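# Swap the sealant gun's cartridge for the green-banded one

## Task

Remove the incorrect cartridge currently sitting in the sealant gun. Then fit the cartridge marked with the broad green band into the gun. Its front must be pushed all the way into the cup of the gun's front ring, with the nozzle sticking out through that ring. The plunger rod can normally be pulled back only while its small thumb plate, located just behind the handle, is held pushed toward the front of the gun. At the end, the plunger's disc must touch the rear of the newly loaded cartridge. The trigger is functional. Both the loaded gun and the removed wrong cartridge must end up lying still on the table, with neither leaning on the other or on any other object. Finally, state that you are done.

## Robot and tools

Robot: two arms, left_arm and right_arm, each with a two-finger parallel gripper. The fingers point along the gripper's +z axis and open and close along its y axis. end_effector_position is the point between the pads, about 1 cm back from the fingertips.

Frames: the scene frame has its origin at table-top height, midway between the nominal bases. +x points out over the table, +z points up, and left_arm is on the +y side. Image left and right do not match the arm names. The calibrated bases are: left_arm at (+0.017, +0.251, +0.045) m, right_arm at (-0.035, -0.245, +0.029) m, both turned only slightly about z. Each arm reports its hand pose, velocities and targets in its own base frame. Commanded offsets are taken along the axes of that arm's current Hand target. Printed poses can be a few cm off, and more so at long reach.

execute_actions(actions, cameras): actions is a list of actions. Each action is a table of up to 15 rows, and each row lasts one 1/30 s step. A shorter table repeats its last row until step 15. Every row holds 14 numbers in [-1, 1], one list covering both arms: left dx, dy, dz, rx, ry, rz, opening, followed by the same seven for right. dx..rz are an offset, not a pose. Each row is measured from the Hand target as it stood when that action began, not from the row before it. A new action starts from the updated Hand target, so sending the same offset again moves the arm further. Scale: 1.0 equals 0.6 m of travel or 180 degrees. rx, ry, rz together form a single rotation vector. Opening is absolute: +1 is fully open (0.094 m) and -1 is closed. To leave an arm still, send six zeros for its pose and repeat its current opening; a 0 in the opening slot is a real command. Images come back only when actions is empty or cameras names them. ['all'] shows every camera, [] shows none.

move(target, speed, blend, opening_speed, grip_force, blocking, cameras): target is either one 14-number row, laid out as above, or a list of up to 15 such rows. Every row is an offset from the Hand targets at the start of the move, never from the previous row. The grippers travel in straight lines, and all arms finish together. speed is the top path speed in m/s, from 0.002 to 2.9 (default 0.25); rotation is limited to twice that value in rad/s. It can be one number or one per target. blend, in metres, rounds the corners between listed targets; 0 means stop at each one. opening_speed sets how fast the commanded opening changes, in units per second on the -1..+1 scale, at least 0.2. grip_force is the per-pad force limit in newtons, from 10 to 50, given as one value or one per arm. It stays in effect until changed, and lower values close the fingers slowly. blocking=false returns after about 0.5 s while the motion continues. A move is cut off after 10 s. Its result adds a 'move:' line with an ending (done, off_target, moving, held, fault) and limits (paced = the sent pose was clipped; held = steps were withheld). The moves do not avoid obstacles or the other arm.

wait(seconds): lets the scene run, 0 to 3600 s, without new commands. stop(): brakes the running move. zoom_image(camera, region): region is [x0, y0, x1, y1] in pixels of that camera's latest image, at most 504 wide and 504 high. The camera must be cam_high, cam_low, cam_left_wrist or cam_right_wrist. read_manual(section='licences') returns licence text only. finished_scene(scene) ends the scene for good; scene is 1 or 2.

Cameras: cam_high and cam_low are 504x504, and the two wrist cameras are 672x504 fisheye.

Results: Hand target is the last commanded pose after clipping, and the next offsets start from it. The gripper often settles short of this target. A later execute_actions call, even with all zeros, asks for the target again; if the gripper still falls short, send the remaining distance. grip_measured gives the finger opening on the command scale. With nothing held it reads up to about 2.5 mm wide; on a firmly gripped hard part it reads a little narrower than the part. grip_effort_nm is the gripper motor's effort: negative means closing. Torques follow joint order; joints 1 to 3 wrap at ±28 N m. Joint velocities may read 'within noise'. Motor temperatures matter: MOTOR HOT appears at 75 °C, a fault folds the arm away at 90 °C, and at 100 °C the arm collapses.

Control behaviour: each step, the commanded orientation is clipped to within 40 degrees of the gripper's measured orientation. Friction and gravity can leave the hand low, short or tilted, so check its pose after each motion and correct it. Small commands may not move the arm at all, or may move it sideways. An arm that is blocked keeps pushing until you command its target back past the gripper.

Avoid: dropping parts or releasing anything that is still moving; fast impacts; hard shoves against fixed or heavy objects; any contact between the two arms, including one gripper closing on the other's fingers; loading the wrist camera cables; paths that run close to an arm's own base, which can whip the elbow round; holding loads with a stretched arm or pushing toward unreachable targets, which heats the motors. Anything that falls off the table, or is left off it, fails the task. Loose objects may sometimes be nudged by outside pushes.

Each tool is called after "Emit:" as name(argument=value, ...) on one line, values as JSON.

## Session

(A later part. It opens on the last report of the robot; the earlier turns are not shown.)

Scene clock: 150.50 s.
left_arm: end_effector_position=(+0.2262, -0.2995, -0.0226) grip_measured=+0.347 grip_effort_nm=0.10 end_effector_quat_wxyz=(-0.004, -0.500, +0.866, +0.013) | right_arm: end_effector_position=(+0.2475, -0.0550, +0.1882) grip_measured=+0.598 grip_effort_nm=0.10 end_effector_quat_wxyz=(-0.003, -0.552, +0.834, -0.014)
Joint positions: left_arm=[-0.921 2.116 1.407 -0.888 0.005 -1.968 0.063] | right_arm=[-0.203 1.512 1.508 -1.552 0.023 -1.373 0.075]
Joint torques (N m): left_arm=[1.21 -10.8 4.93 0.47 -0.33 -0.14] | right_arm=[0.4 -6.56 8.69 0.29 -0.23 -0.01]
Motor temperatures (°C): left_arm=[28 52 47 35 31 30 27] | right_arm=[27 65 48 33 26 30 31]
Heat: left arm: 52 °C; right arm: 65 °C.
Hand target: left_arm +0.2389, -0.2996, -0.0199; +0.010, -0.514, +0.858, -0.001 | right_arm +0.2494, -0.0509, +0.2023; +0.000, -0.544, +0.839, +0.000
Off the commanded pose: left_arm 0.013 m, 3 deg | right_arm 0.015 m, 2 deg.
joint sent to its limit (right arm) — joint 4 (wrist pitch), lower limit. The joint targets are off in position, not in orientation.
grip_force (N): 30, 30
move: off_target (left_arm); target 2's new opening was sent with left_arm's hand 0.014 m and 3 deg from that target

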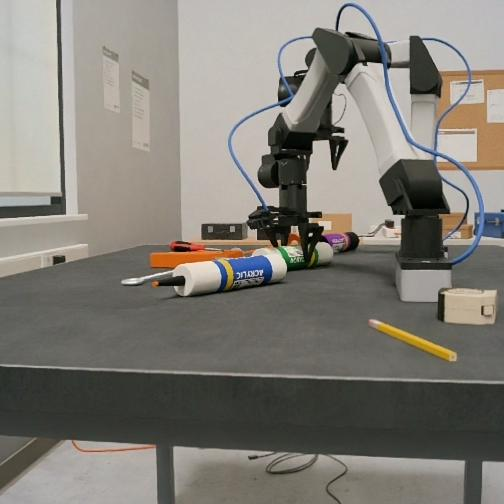

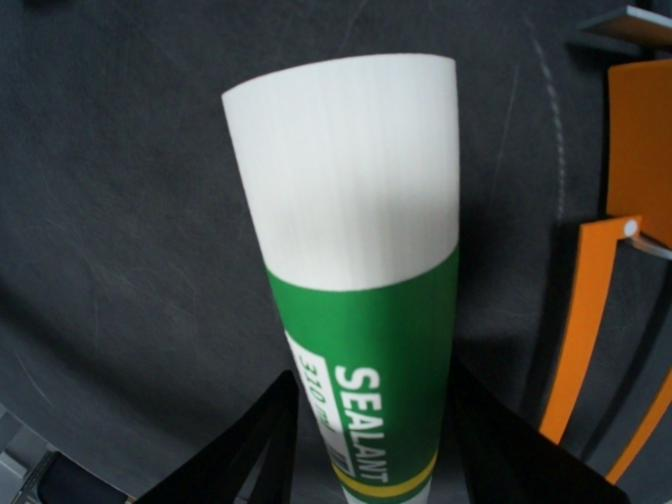

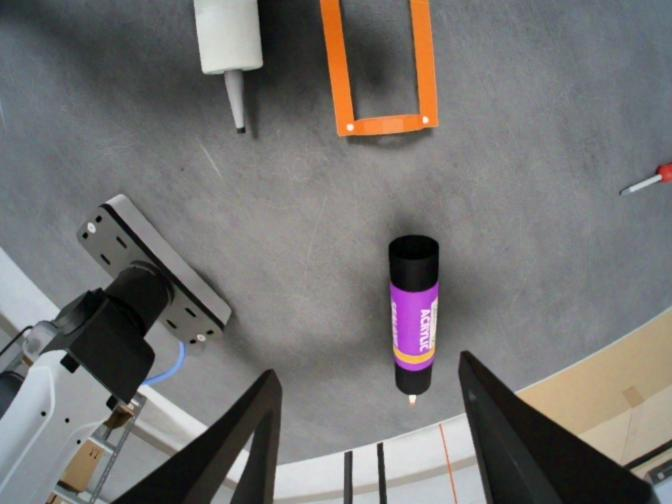

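Emit:
move(target=[[0,0,-0.2,0,0,0,0.35,0,0,0,0,0,0,1],[-0.523,0.259,-0.367,0,0,0,0.35,0,0,0,0,0,0,1],[-0.523,0.259,-0.367,0,0,0,0.35,-0.384,0.125,0.137,0,0,0.033,1]], speed=0.3, blend=[0.04,0.04,0], cameras=["all"])

Scene clock: 155.93 s.
left_arm: end_effector_position=(+0.2478, +0.0479, +0.1913) grip_measured=+0.347 grip_effort_nm=0.11 end_effector_quat_wxyz=(+0.022, -0.518, +0.855, -0.005) | right_arm: end_effector_position=(+0.2620, +0.1823, +0.1156) grip_measured=+0.998 grip_effort_nm=0.10 end_effector_quat_wxyz=(-0.022, -0.509, +0.860, -0.001)
Joint positions: left_arm=[0.186 1.484 1.494 -1.537 -0.007 -0.903 0.063] | right_arm=[0.607 1.793 1.522 -1.345 -0.002 -0.462 0.094]
Joint torques (N m): left_arm=[1.11 -6.02 7.27 0.22 -0.03 0.11] | right_arm=[0.2 -6.19 9.17 0.6 0.07 0]
Motor temperatures (°C): left_arm=[28 52 47 35 31 30 27] | right_arm=[27 64 48 33 26 30 30]
Heat: left arm: 52 °C; right arm: 64 °C.
Hand target: left_arm +0.2459, +0.0485, +0.2034; +0.010, -0.514, +0.858, -0.001 | right_arm +0.2747, +0.1901, +0.1202; +0.000, -0.500, +0.866, +0.000
Off the commanded pose: left_arm 0.012 m, 2 deg | right_arm 0.016 m, 3 deg.
joint sent to its limit (left arm) — joint 4 (wrist pitch), lower limit. The joint targets are off in position, not in orientation.
grip_force (N): 30, 30
move: off_target (left_arm, right_arm); blend cut to 0 m at target 1

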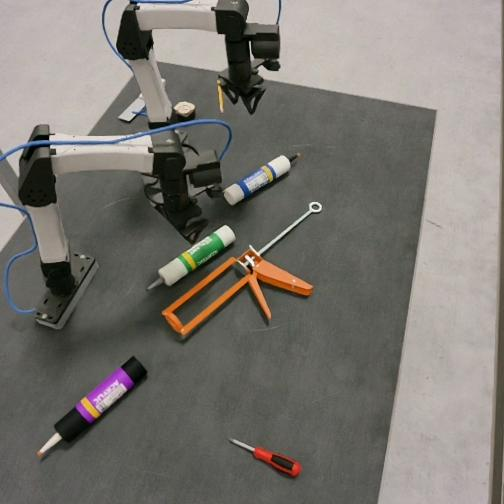

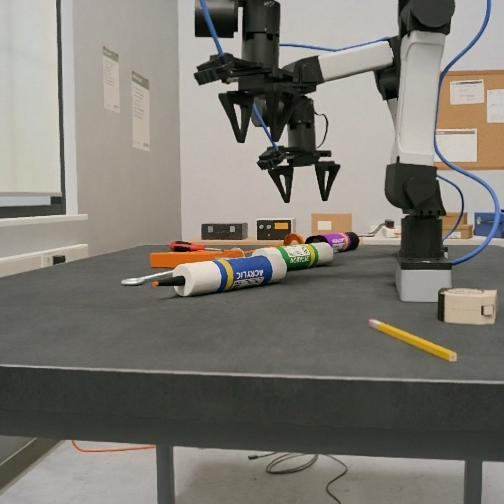

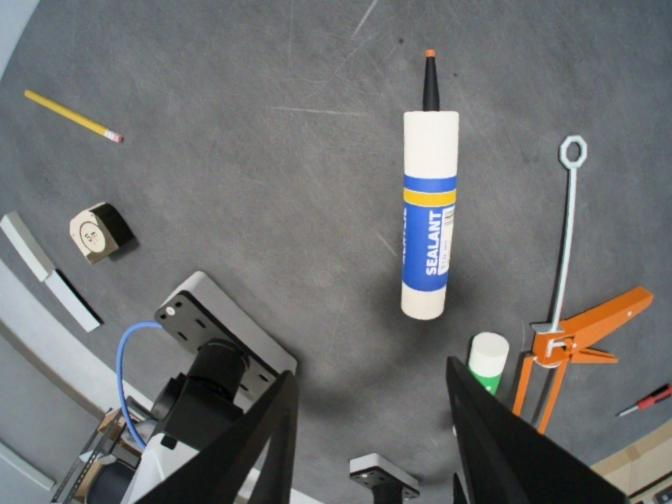

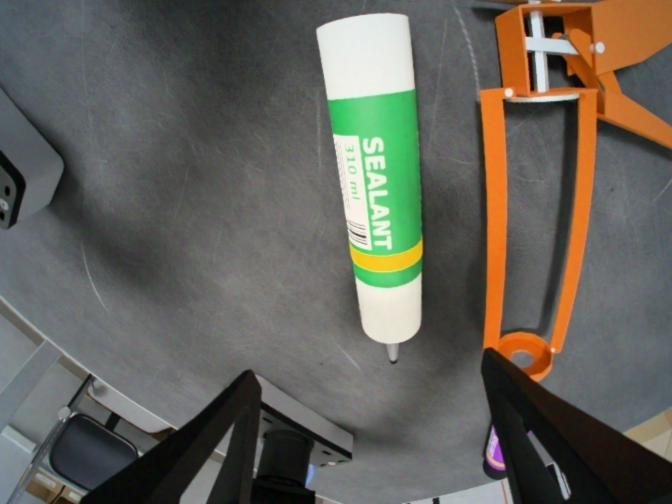

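Emit:
zoom_image(camera="cam_right_wrist", region=[440, 0, 620, 140])

Emit:
zoom_image(camera="cam_right_wrist", region=[460, 280, 600, 400])

Emit:
zoom_image(camera="cam_right_wrist", region=[300, 0, 450, 380])

Scaled by 2.800 from the camera's image (finer frame: 960x720).

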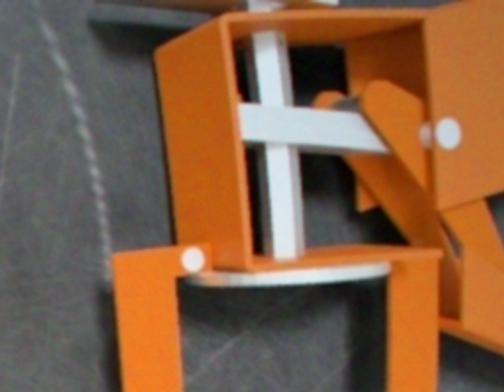

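Scaled by 3.600 from the camera's image (finer frame: 960x720).

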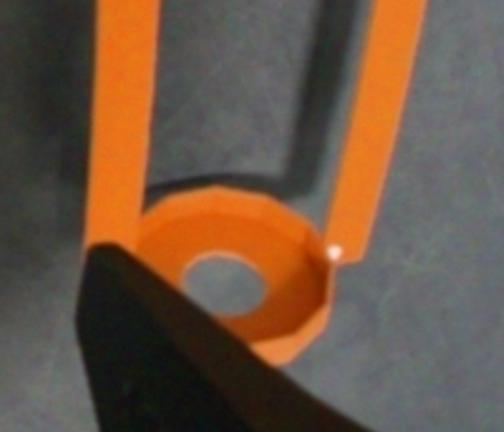

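Scaled by 1.326 from the camera's image (finer frame: 960x720).

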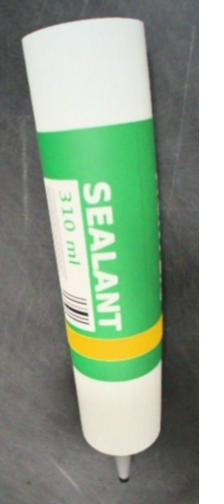

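Emit:
move(target=[0,0,0,0,0,0,1,-0.0655,-0.009,0.192,0,0,0,0.6], speed=0.12, cameras=["cam_right_wrist","cam_low"])

Emit:
zoom_image(camera="cam_low", region=[220, 200, 360, 290])

Scene clock: 158.97 s.
left_arm: end_effector_position=(+0.2478, +0.0479, +0.1913) grip_measured=+0.998 grip_effort_nm=0.11 end_effector_quat_wxyz=(+0.022, -0.515, +0.857, -0.005) | right_arm: end_effector_position=(+0.2975, +0.2145, +0.0099) grip_measured=+0.602 grip_effort_nm=-0.07 end_effector_quat_wxyz=(-0.007, -0.503, +0.864, +0.000)
Joint positions: left_arm=[0.186 1.484 1.494 -1.537 -0.007 -0.897 0.094] | right_arm=[0.624 2.024 1.407 -0.967 -0.002 -0.43 0.075]
Joint torques (N m): left_arm=[1.11 -6.04 7.25 0.23 -0.03 0.11] | right_arm=[0.53 -7.84 5.33 0.74 0.08 0]
Motor temperatures (°C): left_arm=[28 51 47 35 31 30 27] | right_arm=[27 63 48 33 26 30 30]
Heat: left arm: 51 °C; right arm: 63 °C.
Hand target: left_arm +0.2459, +0.0485, +0.2034; +0.010, -0.514, +0.858, -0.001 | right_arm +0.2989, +0.2215, +0.0049; +0.000, -0.500, +0.866, +0.000
Off the commanded pose: left_arm 0.012 m, 1 deg | right_arm 0.009 m, 1 deg.
joint sent to its limit (left arm) — joint 4 (wrist pitch), lower limit. The joint targets are off in position, not in orientation.
grip_force (N): 30, 30
move: done
Images, in order (width x height): cam_low 504x504, cam_right_wrist 672x504.

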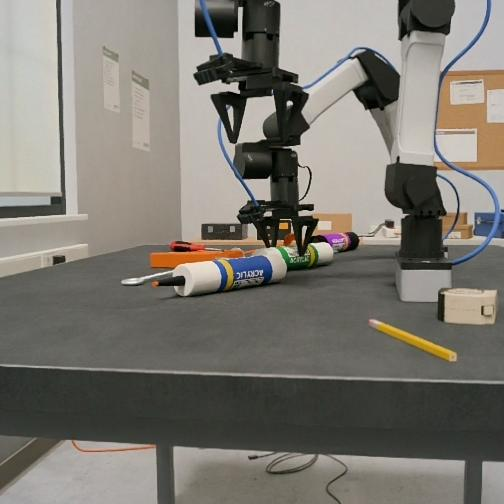

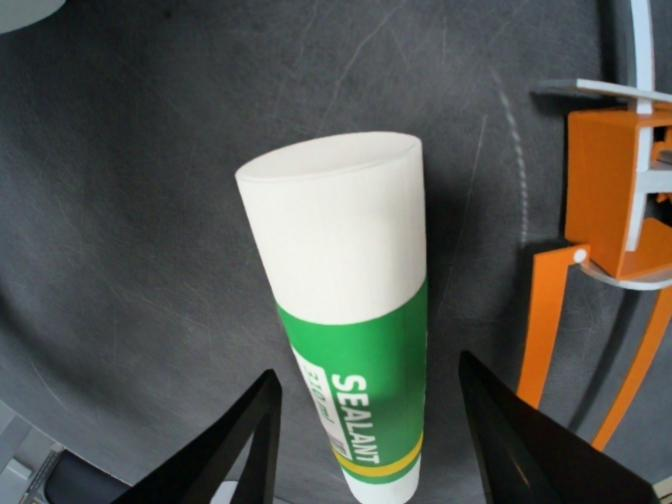

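Scaled by 3.600 from the camera's image (finer frame: 720x720).

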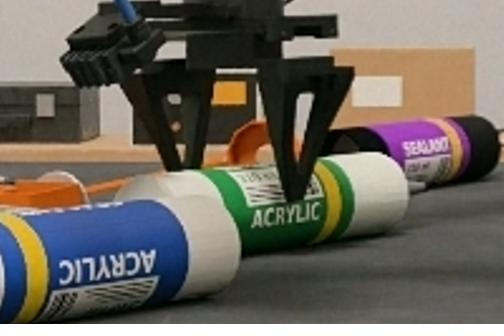

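Emit:
move(target=[[0,0,0,0,0,0,1,0,0.004,0.008,0,0,0,0.5],[0,0,0,0,0,0,1,0,0.004,0.008,0,0,0,-0.1]], speed=0.05, opening_speed=0.5, grip_force=[30, 45], cameras=["cam_right_wrist","cam_low"])

Emit:
zoom_image(camera="cam_low", region=[220, 200, 360, 290])

Scene clock: 162.47 s.
left_arm: end_effector_position=(+0.2478, +0.0479, +0.1913) grip_measured=+0.998 grip_effort_nm=0.10 end_effector_quat_wxyz=(+0.022, -0.515, +0.857, -0.005) | right_arm: end_effector_position=(+0.2971, +0.2166, +0.0074) grip_measured=-0.020 grip_effort_nm=-0.92 end_effector_quat_wxyz=(-0.003, -0.503, +0.864, +0.000)
Joint positions: left_arm=[0.186 1.484 1.494 -1.537 -0.007 -0.897 0.094] | right_arm=[0.63 2.024 1.396 -0.949 0 -0.424 0.046]
Joint torques (N m): left_arm=[1.11 -6.04 7.25 0.23 -0.03 0.11] | right_arm=[0.49 -7.57 4.88 0.75 0.07 -0.02]
Motor temperatures (°C): left_arm=[28 51 47 35 31 30 27] | right_arm=[27 63 48 33 26 30 30]
Heat: left arm: 51 °C; right arm: 63 °C.
Hand target: left_arm +0.2459, +0.0485, +0.2034; +0.010, -0.514, +0.858, -0.001 | right_arm +0.2968, +0.2227, +0.0001; +0.000, -0.500, +0.866, +0.000
Off the commanded pose: left_arm 0.012 m, 1 deg | right_arm 0.009 m, 0 deg.
joint sent to its limit (left arm) — joint 4 (wrist pitch), lower limit. The joint targets are off in position, not in orientation.
grip_force (N): 30, 45
move: done
Images, in order (width x height): cam_low 504x504, cam_right_wrist 672x504.

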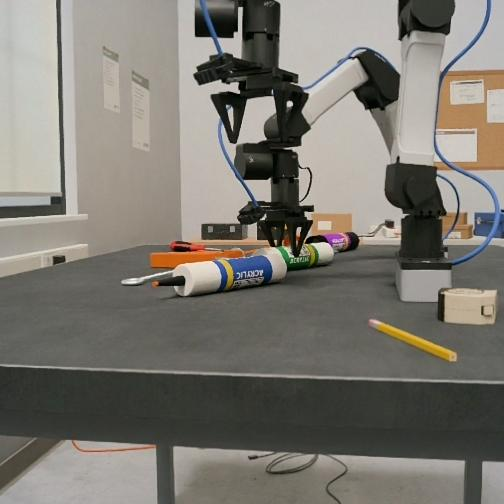

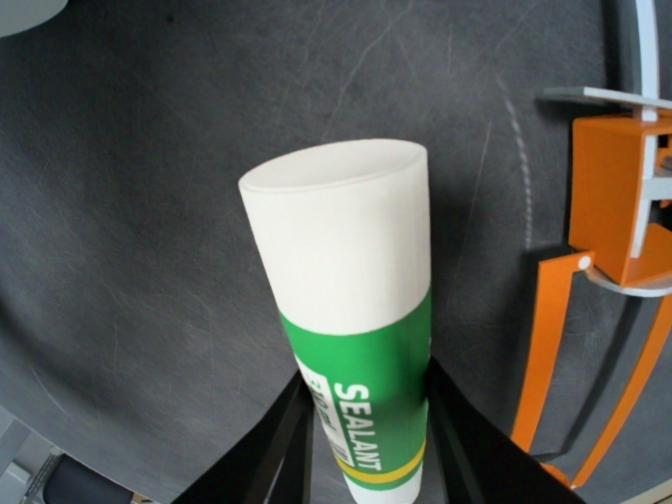

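Scaled by 3.600 from the camera's image (finer frame: 720x720).

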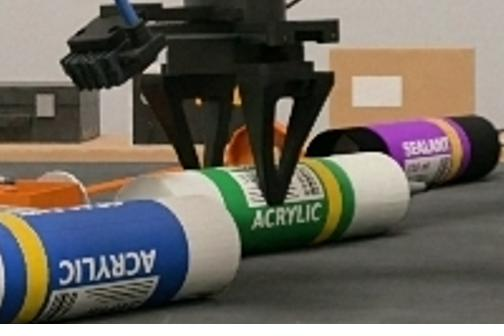

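Emit:
move(target=[[0,0,0,0,0,0,1,0,0,-0.275,0,0,0,-0.1],[0,0,0,0,0,0,1,-0.0033,-0.2058,-0.275,-0.0084,-0.1666,-0.0315,-0.1]], speed=0.15, blend=[0.04,0], cameras=["all"])

Emit:
zoom_image(camera="cam_low", region=[200, 160, 360, 280])

Emit:
zoom_image(camera="cam_high", region=[130, 190, 330, 370])

Scene clock: 167.20 s.
left_arm: end_effector_position=(+0.2478, +0.0479, +0.1913) grip_measured=+0.998 grip_effort_nm=0.11 end_effector_quat_wxyz=(+0.022, -0.515, +0.857, -0.005) | right_arm: end_effector_position=(+0.3947, +0.1475, +0.1297) grip_measured=-0.021 grip_effort_nm=-0.92 end_effector_quat_wxyz=(+0.145, -0.510, +0.837, +0.133)
Joint positions: left_arm=[0.186 1.484 1.494 -1.537 -0.007 -0.897 0.094] | right_arm=[0.217 1.952 1.729 -1.15 -0.345 -0.843 0.046]
Joint torques (N m): left_arm=[1.11 -6.02 7.25 0.22 -0.03 0.11] | right_arm=[-0.39 -13.82 6.79 1.58 -0.94 -0.32]
Motor temperatures (°C): left_arm=[28 50 48 34 31 30 27] | right_arm=[27 66 48 33 26 30 31]
Heat: left arm: 50 °C; right arm: 66 °C.
Hand target: left_arm +0.2459, +0.0485, +0.2034; +0.010, -0.514, +0.858, -0.001 | right_arm +0.4049, +0.1627, +0.1651; +0.217, -0.525, +0.811, +0.141
Off the commanded pose: left_arm 0.012 m, 1 deg | right_arm 0.040 m, 9 deg.
joint sent to its limit (left arm) — joint 4 (wrist pitch), lower limit. The joint targets are off in position, not in orientation.
grip_force (N): 30, 45
move: off_target (right_arm)

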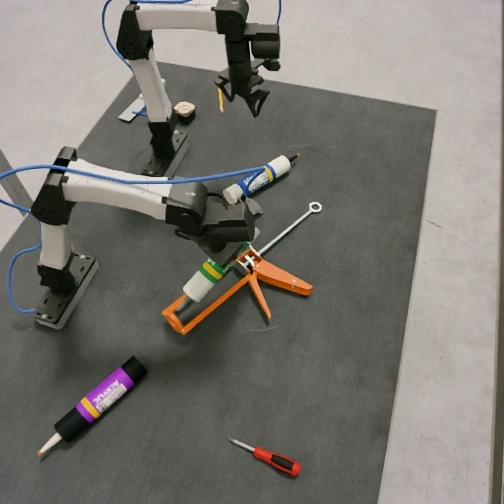

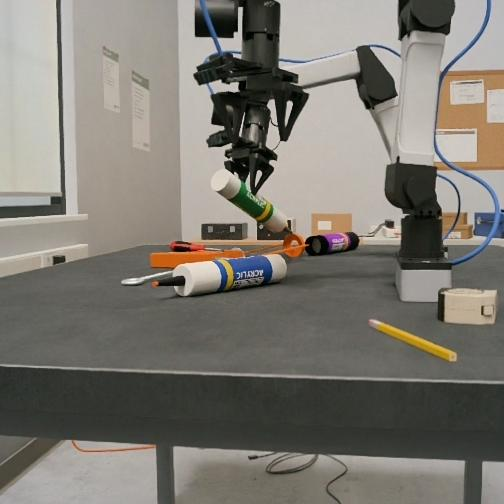

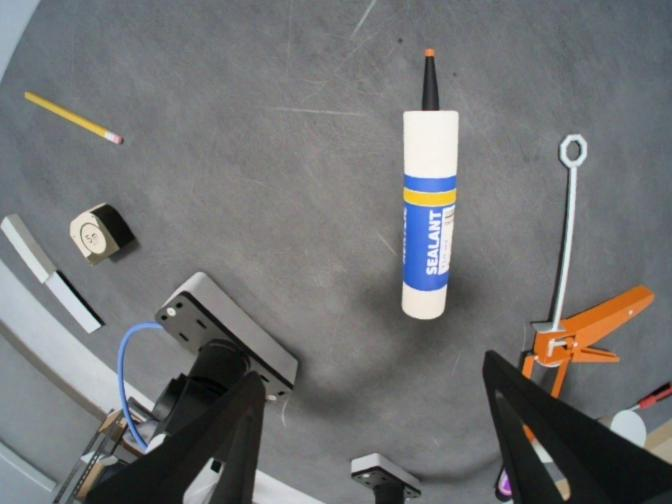

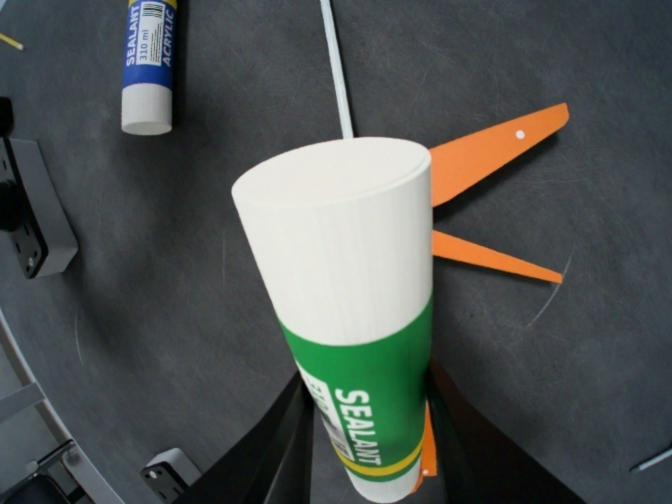

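Scaled by 3.150 from the camera's image (finer frame: 720x720).

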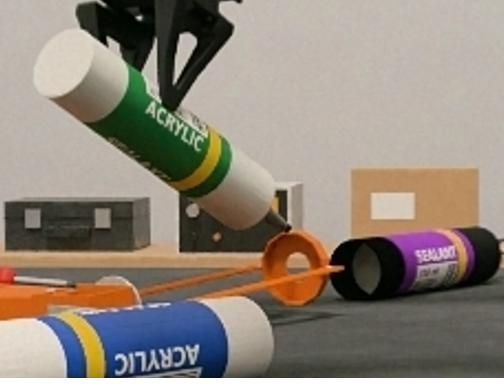

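Scaled by 2.520 from the camera's image (finer frame: 720x720).

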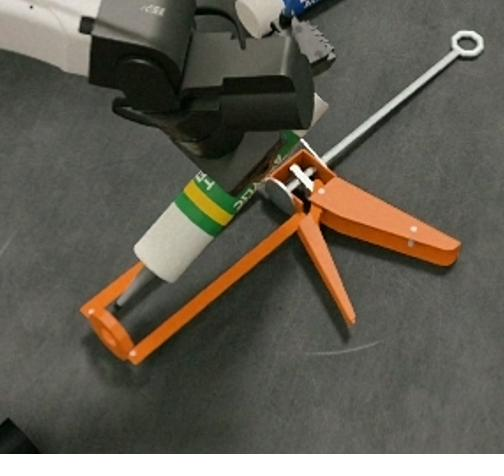

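Emit:
zoom_image(camera="cam_right_wrist", region=[300, 360, 500, 504])

Scaled by 2.520 from the camera's image (finer frame: 960x720).

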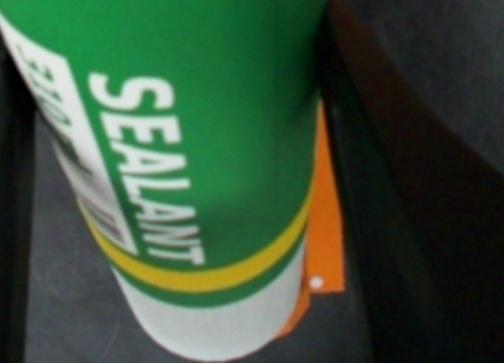

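Emit:
move(target=[0,0,0,0,0,0,1,0.0142,0.0162,0.0265,0.0172,0.0017,-0.0206,-0.1], speed=0.08, cameras=["cam_high","cam_low","cam_right_wrist"])

Emit:
zoom_image(camera="cam_low", region=[200, 160, 360, 280])

Emit:
zoom_image(camera="cam_high", region=[130, 220, 280, 360])

Emit:
zoom_image(camera="cam_right_wrist", region=[300, 360, 500, 504])

Scene clock: 169.37 s.
left_arm: end_effector_position=(+0.2478, +0.0479, +0.1913) grip_measured=+0.998 grip_effort_nm=0.10 end_effector_quat_wxyz=(+0.022, -0.515, +0.857, -0.005) | right_arm: end_effector_position=(+0.3817, +0.1574, +0.1078) grip_measured=-0.021 grip_effort_nm=-0.92 end_effector_quat_wxyz=(+0.159, -0.529, +0.823, +0.129)
Joint positions: left_arm=[0.186 1.484 1.494 -1.537 -0.007 -0.897 0.094] | right_arm=[0.248 1.892 1.554 -1.003 -0.345 -0.855 0.046]
Joint torques (N m): left_arm=[1.11 -6.04 7.27 0.23 -0.03 0.11] | right_arm=[0.4 -14.76 6.86 1.73 -0.35 -0.3]
Motor temperatures (°C): left_arm=[28 50 48 34 31 30 27] | right_arm=[27 68 48 33 27 30 31]
Heat: left arm: 50 °C; right arm: 68 °C.
Hand target: left_arm +0.2459, +0.0485, +0.2034; +0.010, -0.514, +0.858, -0.001 | right_arm +0.3962, +0.1672, +0.1470; +0.233, -0.545, +0.798, +0.110
Off the commanded pose: left_arm 0.012 m, 1 deg | right_arm 0.043 m, 9 deg.
joint sent to its limit (left arm) — joint 4 (wrist pitch), lower limit. The joint targets are off in position, not in orientation.
grip_force (N): 30, 45
move: off_target (right_arm)

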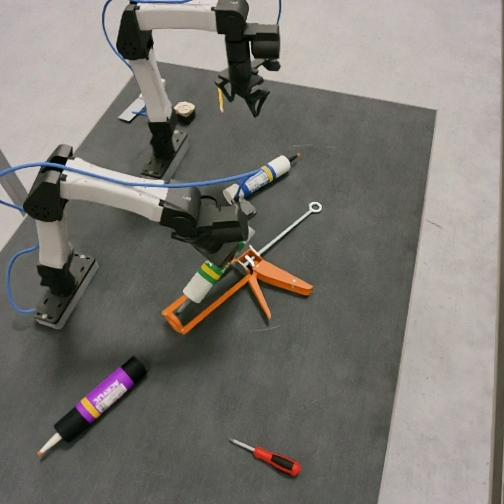

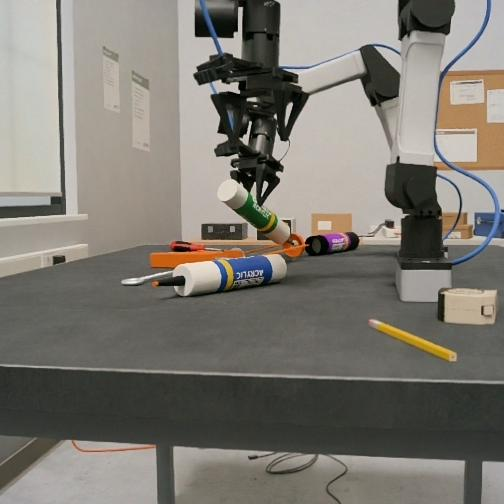

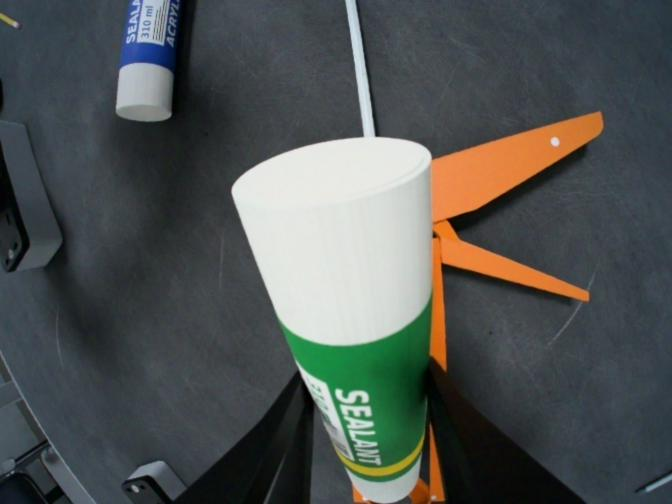

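Scaled by 3.150 from the camera's image (finer frame: 720x720).

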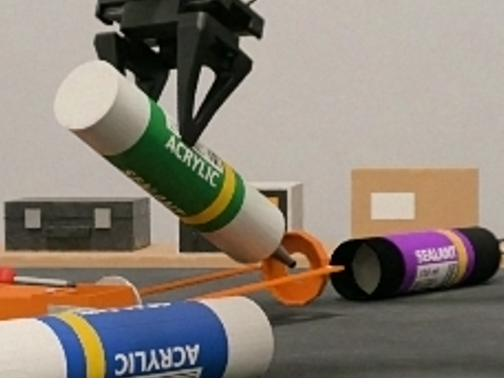

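Scaled by 3.360 from the camera's image (finer frame: 720x720).

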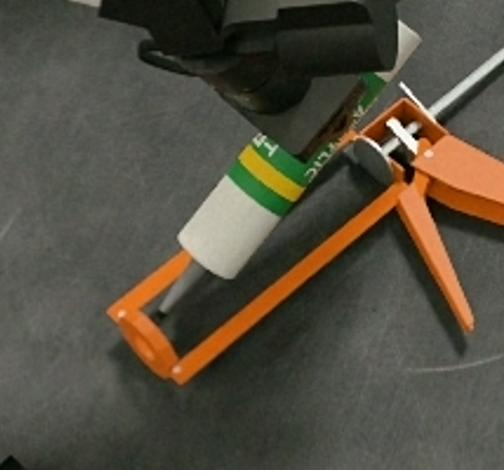

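Scaled by 2.520 from the camera's image (finer frame: 960x720).

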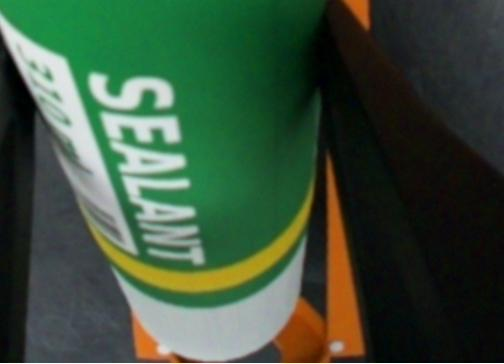

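Emit:
move(target=[0,0,0,0,0,0,1,0.0307,-0.0088,0.007,0.0,0.0,0,-0.1], speed=0.06, cameras=["cam_high","cam_low","cam_right_wrist"])

Emit:
zoom_image(camera="cam_low", region=[200, 160, 360, 280])

Emit:
zoom_image(camera="cam_high", region=[130, 220, 280, 360])

Emit:
zoom_image(camera="cam_right_wrist", region=[300, 360, 500, 504])

Scene clock: 171.30 s.
left_arm: end_effector_position=(+0.2478, +0.0479, +0.1913) grip_measured=+0.998 grip_effort_nm=0.10 end_effector_quat_wxyz=(+0.022, -0.515, +0.857, -0.005) | right_arm: end_effector_position=(+0.3804, +0.1449, +0.0948) grip_measured=-0.021 grip_effort_nm=-0.92 end_effector_quat_wxyz=(+0.157, -0.533, +0.822, +0.126)
Joint positions: left_arm=[0.186 1.484 1.494 -1.537 -0.007 -0.897 0.094] | right_arm=[0.219 1.888 1.499 -0.966 -0.345 -0.895 0.046]
Joint torques (N m): left_arm=[1.13 -6.02 7.27 0.23 -0.03 0.11] | right_arm=[-0.69 -14.79 6.8 1.67 -0.52 -0.32]
Motor temperatures (°C): left_arm=[28 49 48 34 31 30 27] | right_arm=[27 69 48 34 27 30 31]
Heat: left arm: 49 °C; right arm: 69 °C.
Hand target: left_arm +0.2459, +0.0485, +0.2034; +0.010, -0.514, +0.858, -0.001 | right_arm +0.3967, +0.1520, +0.1347; +0.233, -0.545, +0.798, +0.110
Off the commanded pose: left_arm 0.012 m, 1 deg | right_arm 0.044 m, 9 deg.
joint sent to its limit (left arm) — joint 4 (wrist pitch), lower limit. The joint targets are off in position, not in orientation.
grip_force (N): 30, 45
move: off_target (right_arm)

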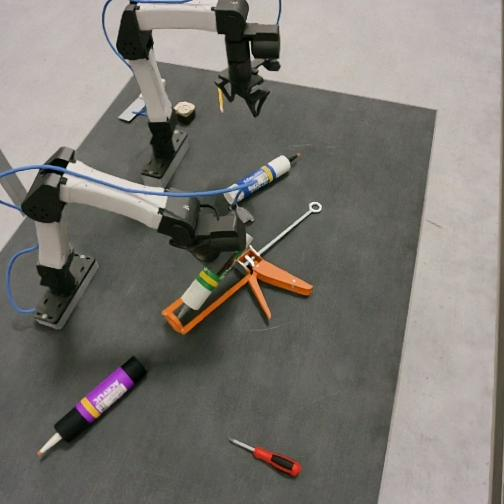

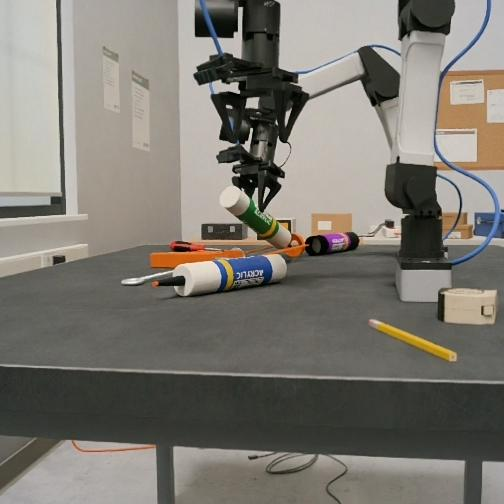

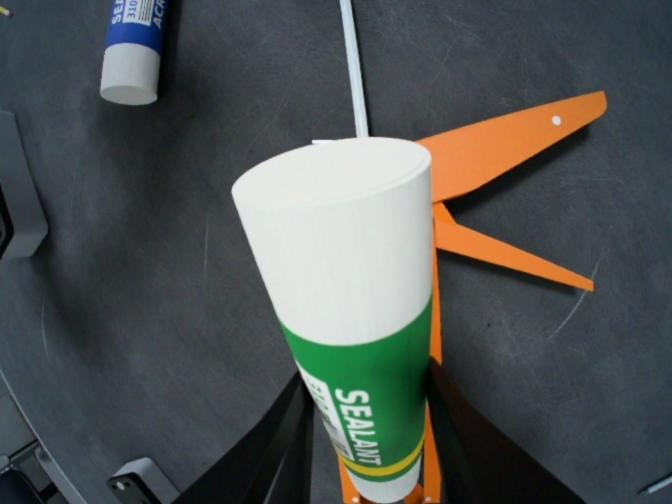

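Scaled by 3.150 from the camera's image (finer frame: 720x720).

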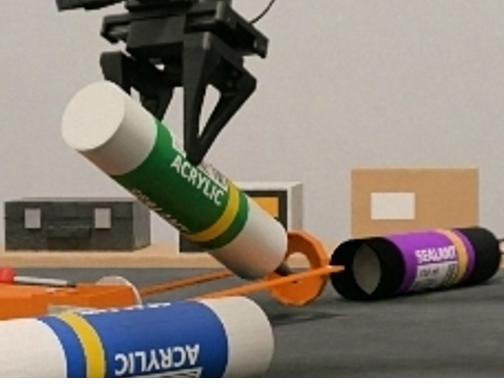

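Scaled by 3.360 from the camera's image (finer frame: 720x720).

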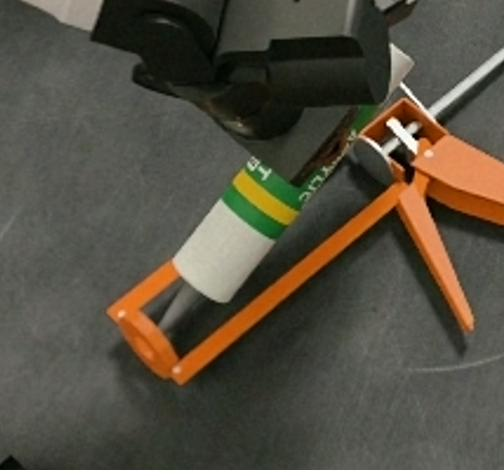

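Scaled by 2.520 from the camera's image (finer frame: 960x720).

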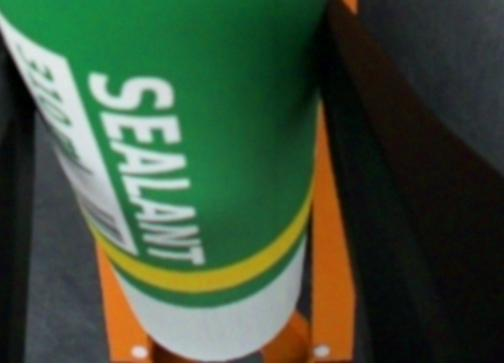

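Emit:
zoom_image(camera="cam_low", region=[270, 220, 330, 265])

Emit:
zoom_image(camera="cam_high", region=[155, 290, 205, 340])

Scaled by 8.400 from the camera's image (finer frame: 720x720).

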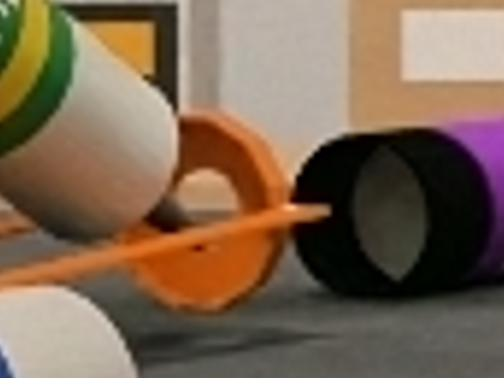

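Scaled by 10.080 from the camera's image (finer frame: 720x720).

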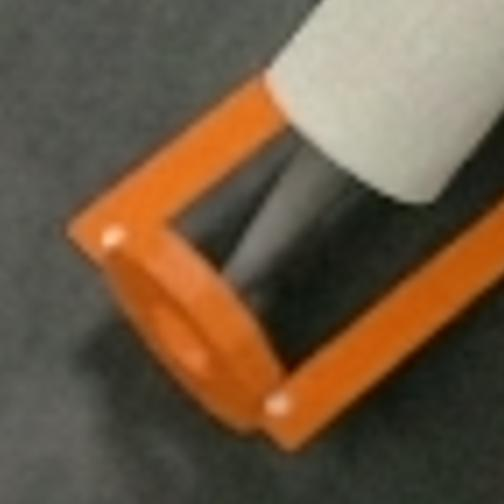

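Emit:
move(target=[0,0,0,0,0,0,1,0.0345,0,0.017,0.0,0.0278,0,-0.1], speed=0.05, cameras=["cam_high","cam_low","cam_right_wrist"])

Emit:
zoom_image(camera="cam_low", region=[200, 180, 330, 275])

Emit:
zoom_image(camera="cam_high", region=[145, 270, 225, 350])

Emit:
zoom_image(camera="cam_right_wrist", region=[300, 360, 500, 504])

Scene clock: 173.37 s.
left_arm: end_effector_position=(+0.2478, +0.0479, +0.1913) grip_measured=+0.998 grip_effort_nm=0.10 end_effector_quat_wxyz=(+0.022, -0.515, +0.857, -0.005) | right_arm: end_effector_position=(+0.3789, +0.1366, +0.0881) grip_measured=-0.021 grip_effort_nm=-0.92 end_effector_quat_wxyz=(+0.144, -0.539, +0.823, +0.105)
Joint positions: left_arm=[0.186 1.484 1.494 -1.537 -0.007 -0.897 0.094] | right_arm=[0.219 1.888 1.485 -0.966 -0.298 -0.91 0.046]
Joint torques (N m): left_arm=[1.11 -6.02 7.25 0.22 -0.03 0.11] | right_arm=[-0.69 -12.79 6.76 1.44 -0.23 -0.32]
Motor temperatures (°C): left_arm=[28 49 48 34 31 30 27] | right_arm=[27 70 48 34 27 30 31]
Heat: left arm: 49 °C; right arm: 70 °C.
Hand target: left_arm +0.2459, +0.0485, +0.2034; +0.010, -0.514, +0.858, -0.001 | right_arm +0.3931, +0.1394, +0.1157; +0.198, -0.549, +0.807, +0.087
Off the commanded pose: left_arm 0.012 m, 1 deg | right_arm 0.031 m, 7 deg.
joint sent to its limit (left arm) — joint 4 (wrist pitch), lower limit. The joint targets are off in position, not in orientation.
grip_force (N): 30, 45
move: off_target (right_arm)

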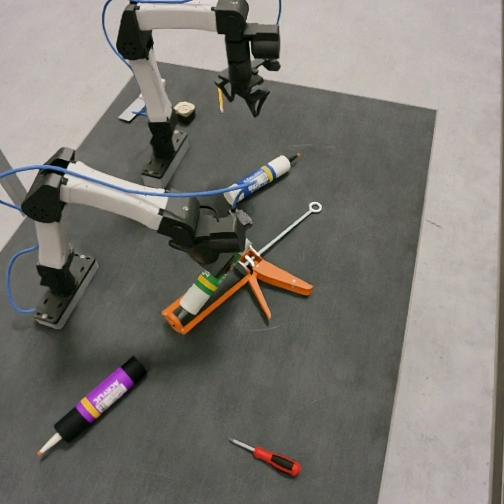

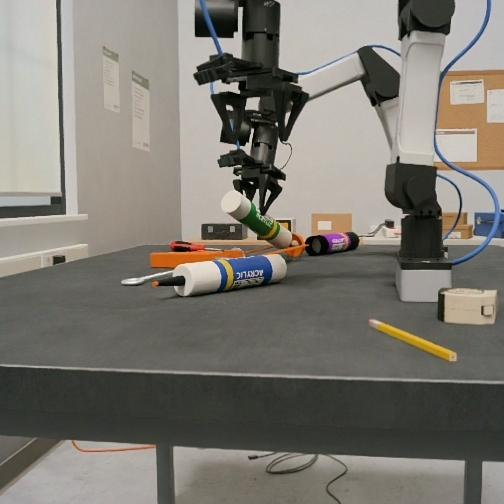

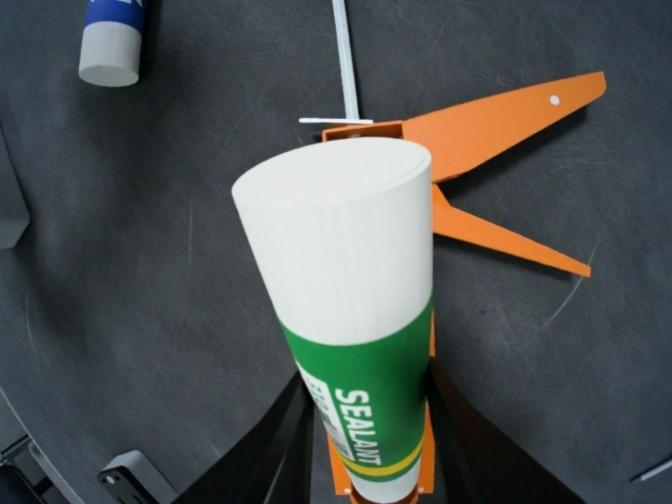

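Scaled by 3.877 from the camera's image (finer frame: 720x720).

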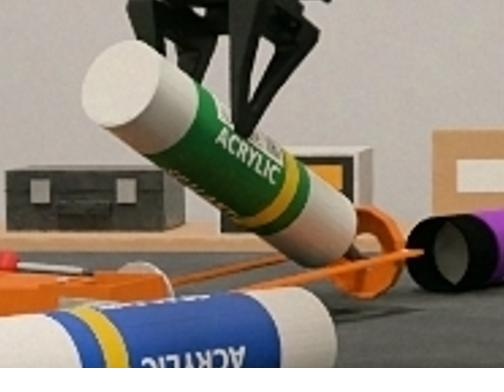

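Scaled by 6.300 from the camera's image (finer frame: 720x720).

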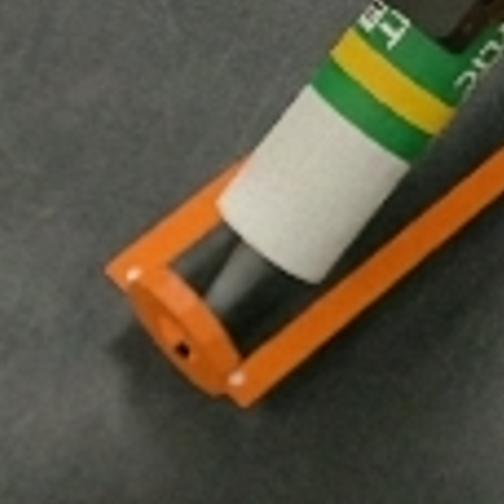

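Scaled by 2.520 from the camera's image (finer frame: 960x720).

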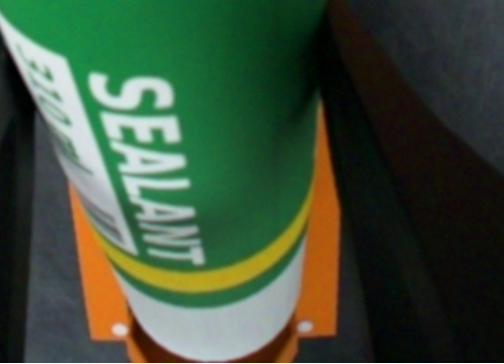

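Emit:
move(target=[0,0,0,0,0,0,1,0.04,0.002,0.0227,0.0,0.025,0,-0.1], speed=0.05, cameras=["cam_high","cam_low","cam_right_wrist"])

Emit:
zoom_image(camera="cam_low", region=[200, 180, 330, 275])

Emit:
zoom_image(camera="cam_high", region=[145, 270, 225, 350])

Emit:
zoom_image(camera="cam_right_wrist", region=[300, 360, 500, 504])

Scene clock: 175.20 s.
left_arm: end_effector_position=(+0.2478, +0.0479, +0.1913) grip_measured=+0.998 grip_effort_nm=0.10 end_effector_quat_wxyz=(+0.022, -0.515, +0.857, -0.005) | right_arm: end_effector_position=(+0.3698, +0.1248, +0.0727) grip_measured=-0.021 grip_effort_nm=-0.92 end_effector_quat_wxyz=(+0.117, -0.547, +0.825, +0.084)
Joint positions: left_arm=[0.186 1.484 1.494 -1.537 -0.007 -0.897 0.094] | right_arm=[0.219 1.888 1.441 -0.963 -0.241 -0.933 0.046]
Joint torques (N m): left_arm=[1.11 -6.02 7.25 0.23 -0.03 0.11] | right_arm=[-0.68 -11.54 6.61 1.42 -0.16 -0.32]
Motor temperatures (°C): left_arm=[28 49 48 34 31 30 27] | right_arm=[27 70 48 34 26 30 31]
Heat: left arm: 49 °C; right arm: 70 °C.
Hand target: left_arm +0.2459, +0.0485, +0.2034; +0.010, -0.514, +0.858, -0.001 | right_arm +0.3875, +0.1243, +0.0933; +0.167, -0.552, +0.814, +0.065
Off the commanded pose: left_arm 0.012 m, 1 deg | right_arm 0.027 m, 6 deg.
joint sent to its limit (left arm) — joint 4 (wrist pitch), lower limit. The joint targets are off in position, not in orientation.
grip_force (N): 30, 45
move: off_target (right_arm)

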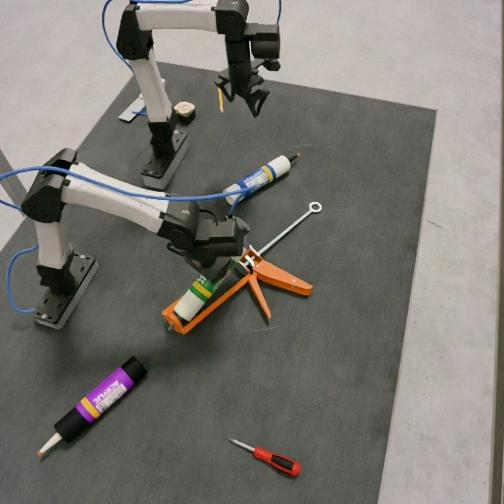

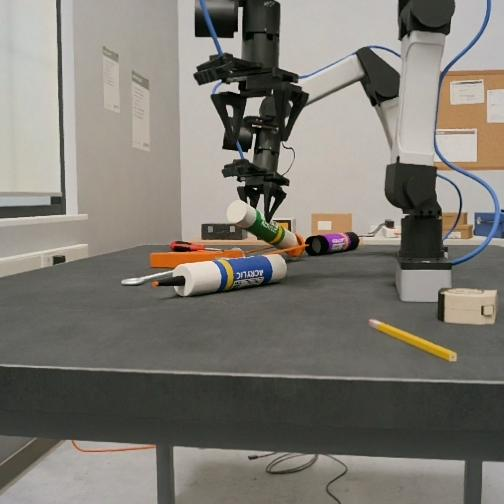

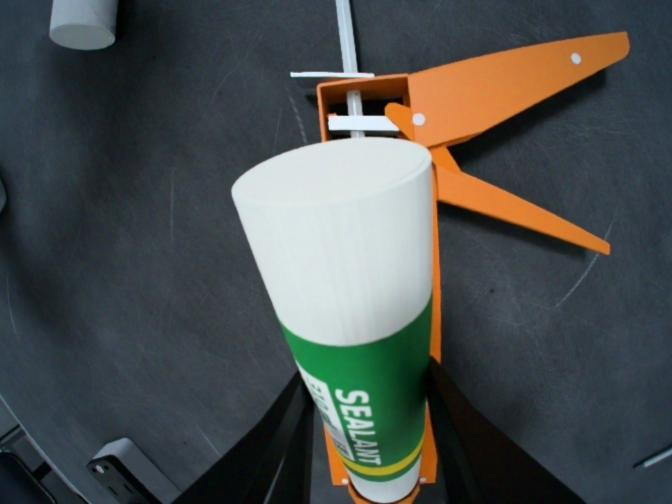

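Scaled by 3.877 from the camera's image (finer frame: 720x720).

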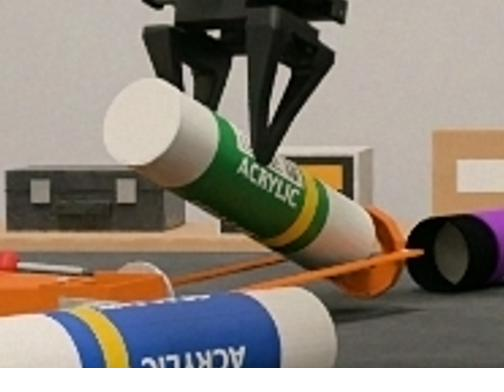

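Scaled by 6.300 from the camera's image (finer frame: 720x720).

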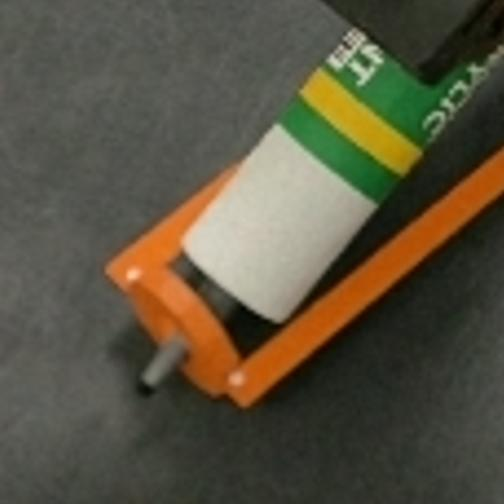

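Scaled by 2.520 from the camera's image (finer frame: 960x720).

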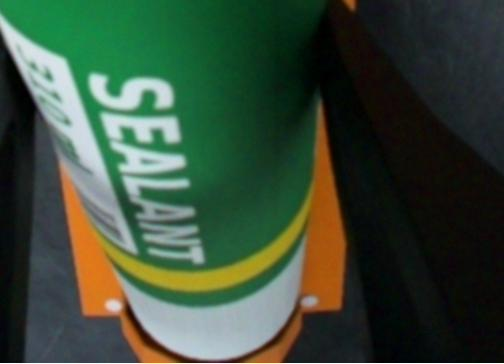

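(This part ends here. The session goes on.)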